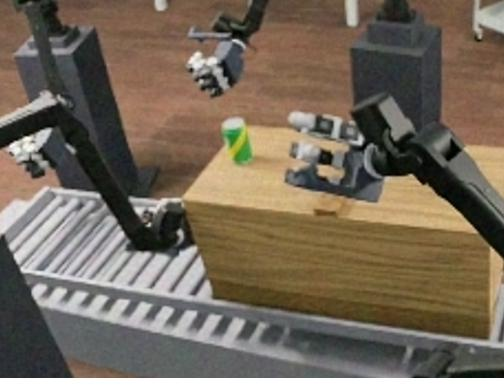

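move(arm3={"target": [1.08, 0.045, 0.66, 0.4056, 0.5792, 0.5792, -0.4056], "speed": 0.12}, arm4={"target": [1.24, -0.06, 0.63, 0.4056, -0.5792, -0.5792, -0.4056], "speed": 0.12}, arm5={"joints": {"joint2_rad": 0.65, "joint3_rad": 1.3, "joint4_rad": -1.2, "joint5_rad": -0.3}, "min_time_s": 3}, cameras=["cam_high", "arm3_cam_wrist", "arm4_cam_wrist"])

zoom_image(camera="cam_high", region=[180, 180, 340, 300])

Scene clock: 49.20 s.
Joint torques (N m): arm1=[-0.73 2.2 8.29 1.99 -0.02 -0.48] | arm2=[0.03 0.56 13.67 1.32 -0.15 0.24] | arm3=[-9.52 -16.56 1.65 3.34 1.68 0.41] | arm4=[1.38 -21.48 8.75 1.01 0.79 -0.25] | arm5=[0.21 1.2 11.02 2.11 0.06 -0.39] | arm6=[-0.79 2.55 8.88 2.29 -0.12 0.26]
Heat: arm1: hottest joint3_rad 40 °C; arm2: hottest joint3_rad 41 °C; arm3: hottest joint3_rad 36 °C; arm4: hottest joint3_rad 34 °C; arm5: hottest joint2_rad 34 °C; arm6: hottest joint3_rad 36 °C.
move: arm3 off_target; arm4 off_target; arm5 done
Joint velocities: within noise
arm1, arm2, arm6: as last shown
arm3.joint_positions: joint1_rad=+0.114 joint2_rad=+3.087 joint3_rad=+1.458 joint4_rad=+1.210 joint5_rad=+0.032 joint6_rad=-1.576 hand_index_mcp=-0.064 hand_index_abd=+0.000 hand_index_pip=-0.294 hand_index_dip=-0.167 hand_middle_mcp=-0.063 hand_middle_abd=+0.000 hand_middle_pip=-0.294 hand_middle_dip=-0.168 hand_ring_mcp=-0.063 hand_ring_abd=+0.000 hand_ring_pip=-0.293 hand_ring_dip=-0.168 hand_thumb_cmc=-0.577 hand_thumb_axl=+0.677 hand_thumb_mcp=+0.225 hand_thumb_ipl=+0.168 hand_current_limit=+0.400 hand_speed=-0.600
arm3.joint_status: not commanded
arm3.hand_state: goal,goal,goal,goal,goal,goal,goal,goal,goal,goal,goal,goal,goal,goal,goal,goal
arm3.index_mcp_current_ma: 20
arm3.index_abd_current_ma: 0
arm3.index_pip_current_ma: 6
arm3.index_dip_current_ma: 7
arm3.middle_mcp_current_ma: 24
arm3.middle_abd_current_ma: 0
arm3.middle_pip_current_ma: 7
arm3.middle_dip_current_ma: 6
arm3.ring_mcp_current_ma: 22
arm3.ring_abd_current_ma: 0
arm3.ring_pip_current_ma: 8
arm3.ring_dip_current_ma: 5
arm3.thumb_cmc_current_ma: -23
arm3.thumb_axl_current_ma: -2
arm3.thumb_mcp_current_ma: -3
arm3.thumb_ipl_current_ma: -1
arm3.hand_goal_index_mcp: -0.070
arm3.hand_goal_index_abd: 0.000
arm3.hand_goal_index_pip: -0.296
arm3.hand_goal_index_dip: -0.170
arm3.hand_goal_middle_mcp: -0.070
arm3.hand_goal_middle_abd: 0.000
arm3.hand_goal_middle_pip: -0.296
arm3.hand_goal_middle_dip: -0.170
arm3.hand_goal_ring_mcp: -0.070
arm3.hand_goal_ring_abd: 0.000
arm3.hand_goal_ring_pip: -0.296
arm3.hand_goal_ring_dip: -0.170
arm3.hand_goal_thumb_cmc: -0.570
arm3.hand_goal_thumb_axl: 0.678
arm3.hand_goal_thumb_mcp: 0.226
arm3.hand_goal_thumb_ipl: 0.168
arm3.hand: x=+1.1796 y=+0.0976 z=+0.6313 quat_wxyz=(+0.415, +0.536, +0.643, -0.356) (m; scene frame)
arm3.hand_target: x=+1.0960 y=+0.0583 z=+0.6540 quat_wxyz=(+0.405, +0.578, +0.580, -0.407) (m; scene frame)
arm3.hand_status: off_target (0.116 m and 10.6 deg from the pose sent, 0.347 m and 4.3 deg at the start; pose on its path clipped on 43 of 146 steps)
arm4.joint_positions: joint1_rad=+0.598 joint2_rad=+2.605 joint3_rad=+1.604 joint4_rad=+0.517 joint5_rad=+0.761 joint6_rad=+1.916 hand_index_mcp=-0.061 hand_index_abd=+0.001 hand_index_pip=-0.292 hand_index_dip=-0.167 hand_middle_mcp=-0.062 hand_middle_abd=+0.001 hand_middle_pip=-0.292 hand_middle_dip=-0.167 hand_ring_mcp=-0.063 hand_ring_abd=+0.001 hand_ring_pip=-0.292 hand_ring_dip=-0.167 hand_thumb_cmc=-0.550 hand_thumb_axl=+0.677 hand_thumb_mcp=+0.226 hand_thumb_ipl=+0.168 hand_current_limit=+0.400 hand_speed=-0.600
arm4.joint_status: not commanded
arm4.hand_state: goal,goal,goal,goal,goal,goal,goal,goal,goal,goal,goal,goal,goal,goal,goal,goal
arm4.index_mcp_current_ma: 33
arm4.index_abd_current_ma: 2
arm4.index_pip_current_ma: 13
arm4.index_dip_current_ma: 9
arm4.middle_mcp_current_ma: 31
arm4.middle_abd_current_ma: 2
arm4.middle_pip_current_ma: 12
arm4.middle_dip_current_ma: 8
arm4.ring_mcp_current_ma: 25
arm4.ring_abd_current_ma: 2
arm4.ring_pip_current_ma: 13
arm4.ring_dip_current_ma: 9
arm4.thumb_cmc_current_ma: 75
arm4.thumb_axl_current_ma: -2
arm4.thumb_mcp_current_ma: -1
arm4.thumb_ipl_current_ma: -1
arm4.hand_goal_index_mcp: -0.070
arm4.hand_goal_index_abd: 0.000
arm4.hand_goal_index_pip: -0.296
arm4.hand_goal_index_dip: -0.170
arm4.hand_goal_middle_mcp: -0.070
arm4.hand_goal_middle_abd: 0.000
arm4.hand_goal_middle_pip: -0.296
arm4.hand_goal_middle_dip: -0.170
arm4.hand_goal_ring_mcp: -0.070
arm4.hand_goal_ring_abd: 0.000
arm4.hand_goal_ring_pip: -0.296
arm4.hand_goal_ring_dip: -0.170
arm4.hand_goal_thumb_cmc: -0.570
arm4.hand_goal_thumb_axl: 0.678
arm4.hand_goal_thumb_mcp: 0.226
arm4.hand_goal_thumb_ipl: 0.168
arm4.hand: x=+1.2485 y=-0.0583 z=+0.6434 quat_wxyz=(-0.406, +0.578, +0.578, +0.408) (m; scene frame)
arm4.hand_target: x=+1.2405 y=-0.0604 z=+0.6304 quat_wxyz=(-0.406, +0.579, +0.579, +0.406) (m; scene frame)
arm4.hand_status: off_target (0.016 m and 0.4 deg from the pose sent, 0.140 m and 0.6 deg at the start)
arm5.joint_positions: joint1_rad=-1.125 joint2_rad=+0.645 joint3_rad=+1.261 joint4_rad=-1.191 joint5_rad=-0.302 joint6_rad=+0.878 hand_index_mcp=-0.066 hand_index_abd=+0.000 hand_index_pip=-0.293 hand_index_dip=-0.167 hand_middle_mcp=-0.067 hand_middle_abd=+0.000 hand_middle_pip=-0.293 hand_middle_dip=-0.168 hand_ring_mcp=-0.066 hand_ring_abd=+0.000 hand_ring_pip=-0.293 hand_ring_dip=-0.168 hand_thumb_cmc=-0.554 hand_thumb_axl=+0.677 hand_thumb_mcp=+0.225 hand_thumb_ipl=+0.168 hand_current_limit=+0.400 hand_speed=-0.600
arm5.joint_status: all done
arm5.hand_state: goal,goal,goal,goal,goal,goal,goal,goal,goal,goal,goal,goal,goal,goal,goal,goal
arm5.index_mcp_current_ma: 10
arm5.index_abd_current_ma: 1
arm5.index_pip_current_ma: 7
arm5.index_dip_current_ma: 6
arm5.middle_mcp_current_ma: 10
arm5.middle_abd_current_ma: 1
arm5.middle_pip_current_ma: 9
arm5.middle_dip_current_ma: 5
arm5.ring_mcp_current_ma: 11
arm5.ring_abd_current_ma: 1
arm5.ring_pip_current_ma: 7
arm5.ring_dip_current_ma: 5
arm5.thumb_cmc_current_ma: 51
arm5.thumb_axl_current_ma: -2
arm5.thumb_mcp_current_ma: -2
arm5.thumb_ipl_current_ma: -1
arm5.hand_goal_index_mcp: -0.070
arm5.hand_goal_index_abd: 0.000
arm5.hand_goal_index_pip: -0.296
arm5.hand_goal_index_dip: -0.170
arm5.hand_goal_middle_mcp: -0.070
arm5.hand_goal_middle_abd: 0.000
arm5.hand_goal_middle_pip: -0.296
arm5.hand_goal_middle_dip: -0.170
arm5.hand_goal_ring_mcp: -0.070
arm5.hand_goal_ring_abd: 0.000
arm5.hand_goal_ring_pip: -0.296
arm5.hand_goal_ring_dip: -0.170
arm5.hand_goal_thumb_cmc: -0.570
arm5.hand_goal_thumb_axl: 0.678
arm5.hand_goal_thumb_mcp: 0.226
arm5.hand_goal_thumb_ipl: 0.168
arm5.hand: x=+0.5305 y=-0.5936 z=+1.4909 quat_wxyz=(-0.057, +0.710, +0.506, +0.486) (m; scene frame)
arm5.hand_target: x=+0.5276 y=-0.5944 z=+1.5097 quat_wxyz=(-0.051, +0.701, +0.509, +0.497) (m; scene frame)
arm5.hand_status: not commanded
pictures: arm3_cam_wrist, arm4_cam_wrist, cam_high
camera_calibration:
arm3_cam_wrist: T_world_to_cam=[[0.660655, -0.195358, 0.724824, -1.1847], [-0.627962, 0.385247, 0.676201, 0.228267], [-0.411338, -0.901898, 0.131838, 0.617653], [0, 0, 0, 1]] pos_world=[1.18009, 0.237681, 0.622914]
arm4_cam_wrist: T_world_to_cam=[[0.65697, -0.270255, -0.703813, -0.356268], [-0.509134, -0.847551, -0.149799, 0.630781], [-0.556034, 0.456749, -0.694411, 1.28863], [0, 0, 0, 1]] pos_world=[1.27173, -0.150246, 0.738587]

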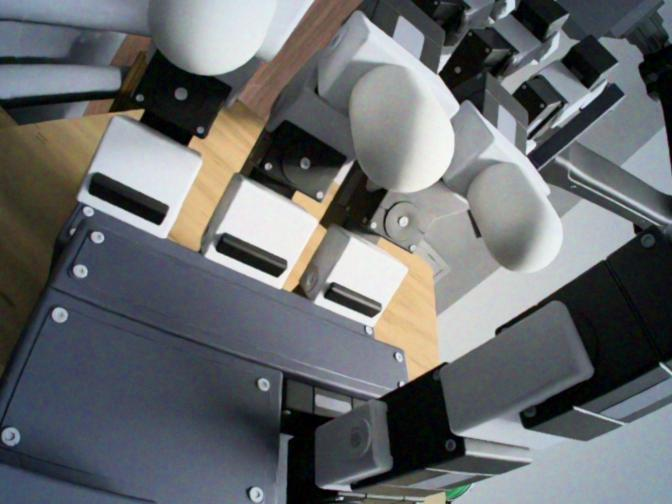

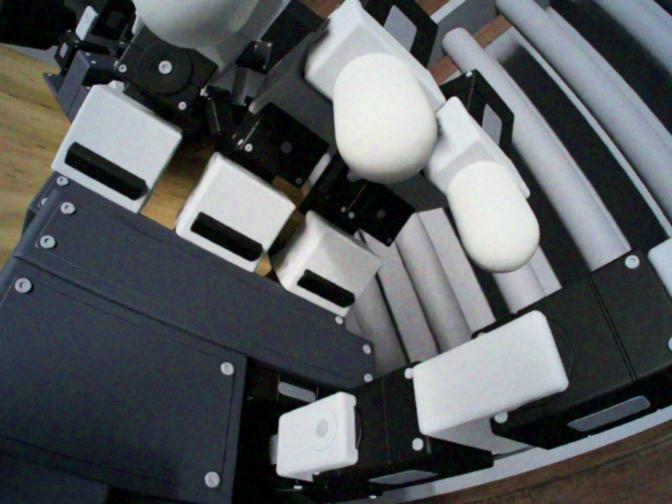

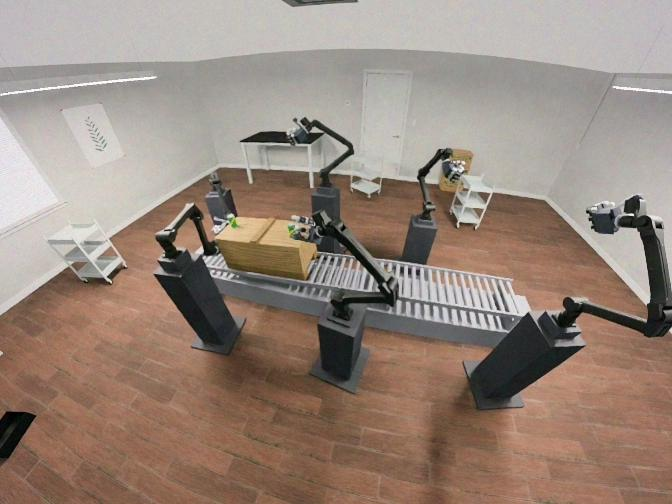

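Scaled by 3.150 from the camera's 672x504 image, which has a finer 960x720 frame.

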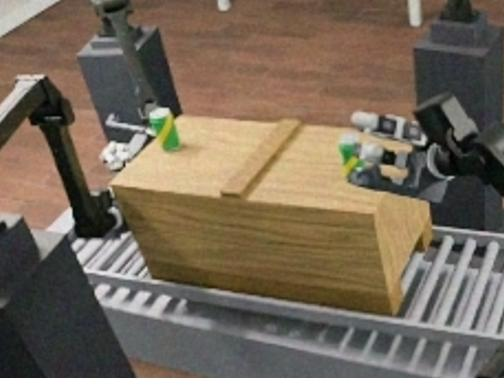

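move(arm4={"target": [1.14, -0.06, 0.63, 0.4056, -0.5792, -0.5792, -0.4056], "speed": 0.09})

move(arm3={"target": [1.30, 0.04, 0.64, 0.4056, 0.5792, 0.5792, -0.4056], "speed": 0.09}, arm4={"target": [1.33, -0.06, 0.62, 0.4056, -0.5792, -0.5792, -0.4056], "speed": 0.09}, cameras=["cam_high", "arm3_cam_wrist", "arm4_cam_wrist"])

zoom_image(camera="cam_high", region=[180, 180, 340, 300])

Scene clock: 52.23 s.
Joint torques (N m): arm1=[-0.73 2.2 8.31 1.99 -0.02 -0.48] | arm2=[0.03 0.56 13.63 1.33 -0.16 0.22] | arm3=[-6.65 -16.38 1.51 2.63 0.8 0.3] | arm4=[3.02 -23.77 11.95 0.69 0.88 -0.29] | arm5=[0.21 1.14 11.18 2.03 0.08 -0.39] | arm6=[-0.85 2.67 8.88 2.29 -0.12 0.26]
Heat: arm1: hottest joint3_rad 41 °C; arm2: hottest joint3_rad 42 °C; arm3: hottest joint3_rad 36 °C; arm4: hottest joint3_rad 35 °C; arm5: hottest joint3_rad 34 °C; arm6: hottest joint3_rad 37 °C.
move: arm4 off_target
Joint velocities: within noise
arm1, arm2, arm3, arm5, arm6: as last shown
arm3.joint_positions: joint1_rad=+0.075 joint2_rad=+3.087 joint3_rad=+1.458 joint4_rad=+1.224 joint5_rad=+0.049 joint6_rad=-1.568 hand_index_mcp=-0.064 hand_index_abd=+0.000 hand_index_pip=-0.294 hand_index_dip=-0.167 hand_middle_mcp=-0.063 hand_middle_abd=+0.000 hand_middle_pip=-0.294 hand_middle_dip=-0.168 hand_ring_mcp=-0.063 hand_ring_abd=+0.000 hand_ring_pip=-0.293 hand_ring_dip=-0.168 hand_thumb_cmc=-0.577 hand_thumb_axl=+0.677 hand_thumb_mcp=+0.225 hand_thumb_ipl=+0.168 hand_current_limit=+0.400 hand_speed=-0.600
arm3.hand: x=+1.1534 y=+0.0871 z=+0.6346 quat_wxyz=(+0.409, +0.553, +0.624, -0.371) (m; scene frame)
arm3.hand_target: x=+1.0961 y=+0.0583 z=+0.6540 quat_wxyz=(+0.405, +0.578, +0.580, -0.407) (m; scene frame)
arm4.joint_positions: joint1_rad=+0.668 joint2_rad=+2.735 joint3_rad=+1.929 joint4_rad=+0.263 joint5_rad=+0.840 joint6_rad=+1.981 hand_index_mcp=-0.062 hand_index_abd=+0.001 hand_index_pip=-0.292 hand_index_dip=-0.167 hand_middle_mcp=-0.062 hand_middle_abd=+0.001 hand_middle_pip=-0.292 hand_middle_dip=-0.167 hand_ring_mcp=-0.063 hand_ring_abd=+0.001 hand_ring_pip=-0.292 hand_ring_dip=-0.167 hand_thumb_cmc=-0.550 hand_thumb_axl=+0.677 hand_thumb_mcp=+0.226 hand_thumb_ipl=+0.168 hand_current_limit=+0.400 hand_speed=-0.600
arm4.joint_status: not commanded
arm4.hand_state: goal,goal,goal,goal,goal,goal,goal,goal,goal,goal,goal,goal,goal,goal,goal,goal
arm4.index_mcp_current_ma: 31
arm4.index_abd_current_ma: 2
arm4.index_pip_current_ma: 12
arm4.index_dip_current_ma: 9
arm4.middle_mcp_current_ma: 29
arm4.middle_abd_current_ma: 2
arm4.middle_pip_current_ma: 11
arm4.middle_dip_current_ma: 8
arm4.ring_mcp_current_ma: 24
arm4.ring_abd_current_ma: 2
arm4.ring_pip_current_ma: 12
arm4.ring_dip_current_ma: 9
arm4.thumb_cmc_current_ma: 75
arm4.thumb_axl_current_ma: -2
arm4.thumb_mcp_current_ma: -1
arm4.thumb_ipl_current_ma: -1
arm4.hand_goal_index_mcp: -0.070
arm4.hand_goal_index_abd: 0.000
arm4.hand_goal_index_pip: -0.296
arm4.hand_goal_index_dip: -0.170
arm4.hand_goal_middle_mcp: -0.070
arm4.hand_goal_middle_abd: 0.000
arm4.hand_goal_middle_pip: -0.296
arm4.hand_goal_middle_dip: -0.170
arm4.hand_goal_ring_mcp: -0.070
arm4.hand_goal_ring_abd: 0.000
arm4.hand_goal_ring_pip: -0.296
arm4.hand_goal_ring_dip: -0.170
arm4.hand_goal_thumb_cmc: -0.570
arm4.hand_goal_thumb_axl: 0.678
arm4.hand_goal_thumb_mcp: 0.226
arm4.hand_goal_thumb_ipl: 0.168
arm4.hand: x=+1.1677 y=-0.0506 z=+0.6375 quat_wxyz=(-0.397, +0.585, +0.575, +0.413) (m; scene frame)
arm4.hand_target: x=+1.1412 y=-0.0615 z=+0.6306 quat_wxyz=(-0.406, +0.579, +0.580, +0.405) (m; scene frame)
arm4.hand_status: off_target (0.030 m and 1.5 deg from the pose sent, 0.109 m and 0.4 deg at the start)
pictures: none

Scene clock: 55.53 s.
Joint torques (N m): arm1=[-0.73 2.26 8.29 1.99 -0.02 -0.48] | arm2=[-0.09 0.5 13.7 1.36 -0.16 0.22] | arm3=[-6.24 -16.85 4.14 1.26 1.16 0.28] | arm4=[2.43 -23.77 5.85 1.58 0.43 -0.48] | arm5=[0.5 1.14 11.06 2.17 0.11 -0.38] | arm6=[-0.85 2.61 8.9 2.28 -0.12 0.26]
Heat: arm1: hottest joint3_rad 41 °C; arm2: hottest joint3_rad 43 °C; arm3: hottest joint3_rad 36 °C; arm4: hottest joint3_rad 35 °C; arm5: hottest joint3_rad 35 °C; arm6: hottest joint3_rad 37 °C.
move: arm3 off_target; arm4 off_target
Joint velocities: within noise
arm1, arm2, arm5, arm6: as last shown
arm3.joint_positions: joint1_rad=+0.459 joint2_rad=+3.108 joint3_rad=+1.677 joint4_rad=+1.031 joint5_rad=+0.411 joint6_rad=-1.413 hand_index_mcp=-0.064 hand_index_abd=+0.000 hand_index_pip=-0.294 hand_index_dip=-0.167 hand_middle_mcp=-0.063 hand_middle_abd=+0.000 hand_middle_pip=-0.294 hand_middle_dip=-0.168 hand_ring_mcp=-0.063 hand_ring_abd=+0.000 hand_ring_pip=-0.293 hand_ring_dip=-0.168 hand_thumb_cmc=-0.577 hand_thumb_axl=+0.677 hand_thumb_mcp=+0.225 hand_thumb_ipl=+0.168 hand_current_limit=+0.400 hand_speed=-0.600
arm3.joint_status: not commanded
arm3.hand_state: goal,goal,goal,goal,goal,goal,goal,goal,goal,goal,goal,goal,goal,goal,goal,goal
arm3.index_mcp_current_ma: 20
arm3.index_abd_current_ma: 0
arm3.index_pip_current_ma: 6
arm3.index_dip_current_ma: 7
arm3.middle_mcp_current_ma: 24
arm3.middle_abd_current_ma: 0
arm3.middle_pip_current_ma: 7
arm3.middle_dip_current_ma: 6
arm3.ring_mcp_current_ma: 22
arm3.ring_abd_current_ma: 0
arm3.ring_pip_current_ma: 8
arm3.ring_dip_current_ma: 5
arm3.thumb_cmc_current_ma: -23
arm3.thumb_axl_current_ma: -2
arm3.thumb_mcp_current_ma: -3
arm3.thumb_ipl_current_ma: -1
arm3.hand_goal_index_mcp: -0.070
arm3.hand_goal_index_abd: 0.000
arm3.hand_goal_index_pip: -0.296
arm3.hand_goal_index_dip: -0.170
arm3.hand_goal_middle_mcp: -0.070
arm3.hand_goal_middle_abd: 0.000
arm3.hand_goal_middle_pip: -0.296
arm3.hand_goal_middle_dip: -0.170
arm3.hand_goal_ring_mcp: -0.070
arm3.hand_goal_ring_abd: 0.000
arm3.hand_goal_ring_pip: -0.296
arm3.hand_goal_ring_dip: -0.170
arm3.hand_goal_thumb_cmc: -0.570
arm3.hand_goal_thumb_axl: 0.678
arm3.hand_goal_thumb_mcp: 0.226
arm3.hand_goal_thumb_ipl: 0.168
arm3.hand: x=+1.3522 y=+0.0805 z=+0.6381 quat_wxyz=(+0.422, +0.550, +0.612, -0.381) (m; scene frame)
arm3.hand_target: x=+1.2993 y=+0.0444 z=+0.6408 quat_wxyz=(+0.405, +0.579, +0.579, -0.406) (m; scene frame)
arm3.hand_status: off_target (0.066 m and 6.1 deg from the pose sent, 0.154 m and 7.2 deg at the start)
arm4.joint_positions: joint1_rad=+0.479 joint2_rad=+2.607 joint3_rad=+1.396 joint4_rad=+0.717 joint5_rad=+0.678 joint6_rad=+1.874 hand_index_mcp=-0.062 hand_index_abd=+0.001 hand_index_pip=-0.292 hand_index_dip=-0.167 hand_middle_mcp=-0.062 hand_middle_abd=+0.001 hand_middle_pip=-0.292 hand_middle_dip=-0.167 hand_ring_mcp=-0.063 hand_ring_abd=+0.001 hand_ring_pip=-0.292 hand_ring_dip=-0.167 hand_thumb_cmc=-0.550 hand_thumb_axl=+0.677 hand_thumb_mcp=+0.226 hand_thumb_ipl=+0.168 hand_current_limit=+0.400 hand_speed=-0.600
arm4.joint_status: not commanded
arm4.hand_state: goal,goal,goal,goal,goal,goal,goal,goal,goal,goal,goal,goal,goal,goal,goal,goal
arm4.index_mcp_current_ma: 31
arm4.index_abd_current_ma: 2
arm4.index_pip_current_ma: 12
arm4.index_dip_current_ma: 9
arm4.middle_mcp_current_ma: 29
arm4.middle_abd_current_ma: 2
arm4.middle_pip_current_ma: 11
arm4.middle_dip_current_ma: 8
arm4.ring_mcp_current_ma: 24
arm4.ring_abd_current_ma: 2
arm4.ring_pip_current_ma: 12
arm4.ring_dip_current_ma: 9
arm4.thumb_cmc_current_ma: 74
arm4.thumb_axl_current_ma: -2
arm4.thumb_mcp_current_ma: -1
arm4.thumb_ipl_current_ma: -1
arm4.hand_goal_index_mcp: -0.070
arm4.hand_goal_index_abd: 0.000
arm4.hand_goal_index_pip: -0.296
arm4.hand_goal_index_dip: -0.170
arm4.hand_goal_middle_mcp: -0.070
arm4.hand_goal_middle_abd: 0.000
arm4.hand_goal_middle_pip: -0.296
arm4.hand_goal_middle_dip: -0.170
arm4.hand_goal_ring_mcp: -0.070
arm4.hand_goal_ring_abd: 0.000
arm4.hand_goal_ring_pip: -0.296
arm4.hand_goal_ring_dip: -0.170
arm4.hand_goal_thumb_cmc: -0.570
arm4.hand_goal_thumb_axl: 0.678
arm4.hand_goal_thumb_mcp: 0.226
arm4.hand_goal_thumb_ipl: 0.168
arm4.hand: x=+1.3574 y=-0.0650 z=+0.6027 quat_wxyz=(-0.385, +0.591, +0.579, +0.410) (m; scene frame)
arm4.hand_target: x=+1.3305 y=-0.0608 z=+0.6201 quat_wxyz=(-0.406, +0.579, +0.579, +0.405) (m; scene frame)
arm4.hand_status: off_target (0.033 m and 2.8 deg from the pose sent, 0.163 m and 1.5 deg at the start)
pictures: arm3_cam_wrist, arm4_cam_wrist, cam_high
camera_calibration:
arm3_cam_wrist: T_world_to_cam=[[0.635443, -0.201803, 0.74531, -1.28542], [-0.610641, 0.45942, 0.64502, 0.329153], [-0.472578, -0.86499, 0.168707, 0.728602], [0, 0, 0, 1]] pos_world=[1.36212, 0.219613, 0.622802]
arm4_cam_wrist: T_world_to_cam=[[0.659931, -0.314874, -0.682163, -0.478244], [-0.533133, -0.836004, -0.129874, 0.695752], [-0.529397, 0.449391, -0.719574, 1.30249], [0, 0, 0, 1]] pos_world=[1.37607, -0.154262, 0.701356]

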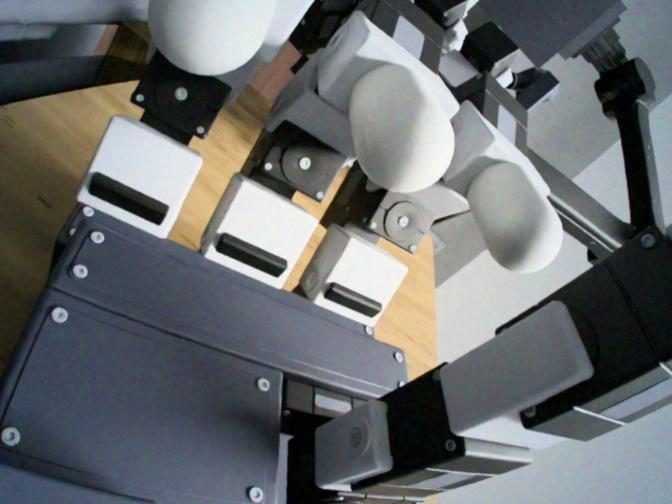

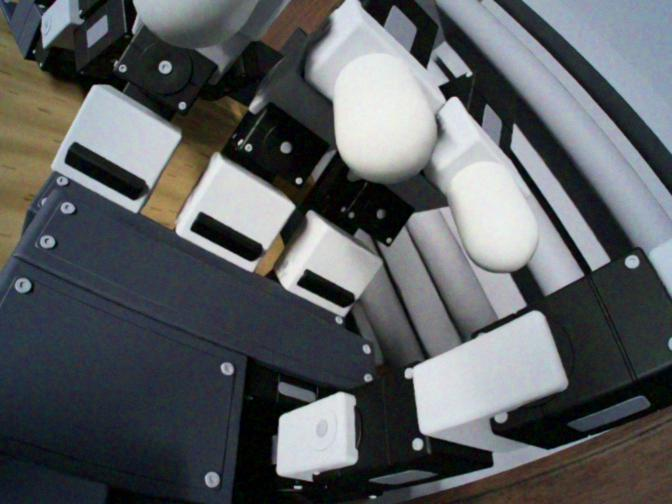

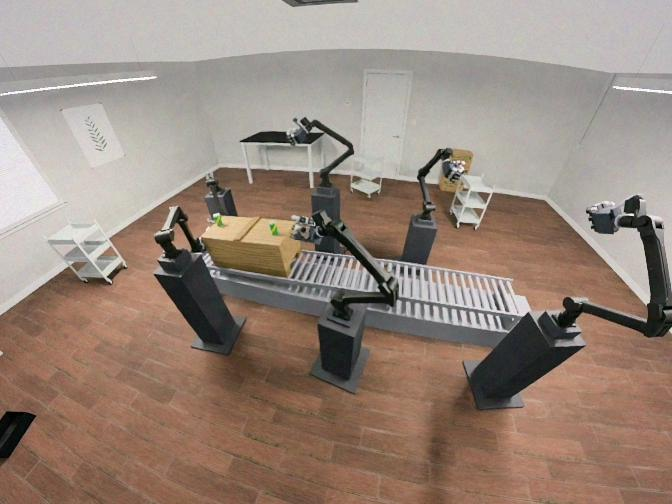

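Scaled by 3.150 from the camera's 672x504 image, which has a finer 960x720 frame.

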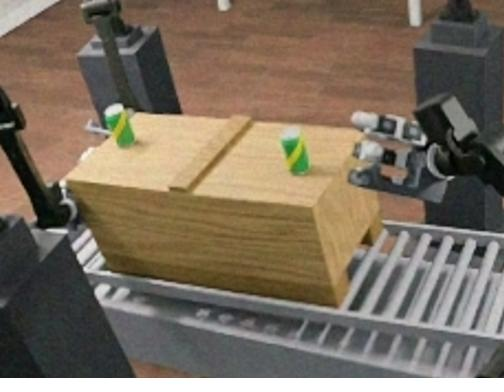

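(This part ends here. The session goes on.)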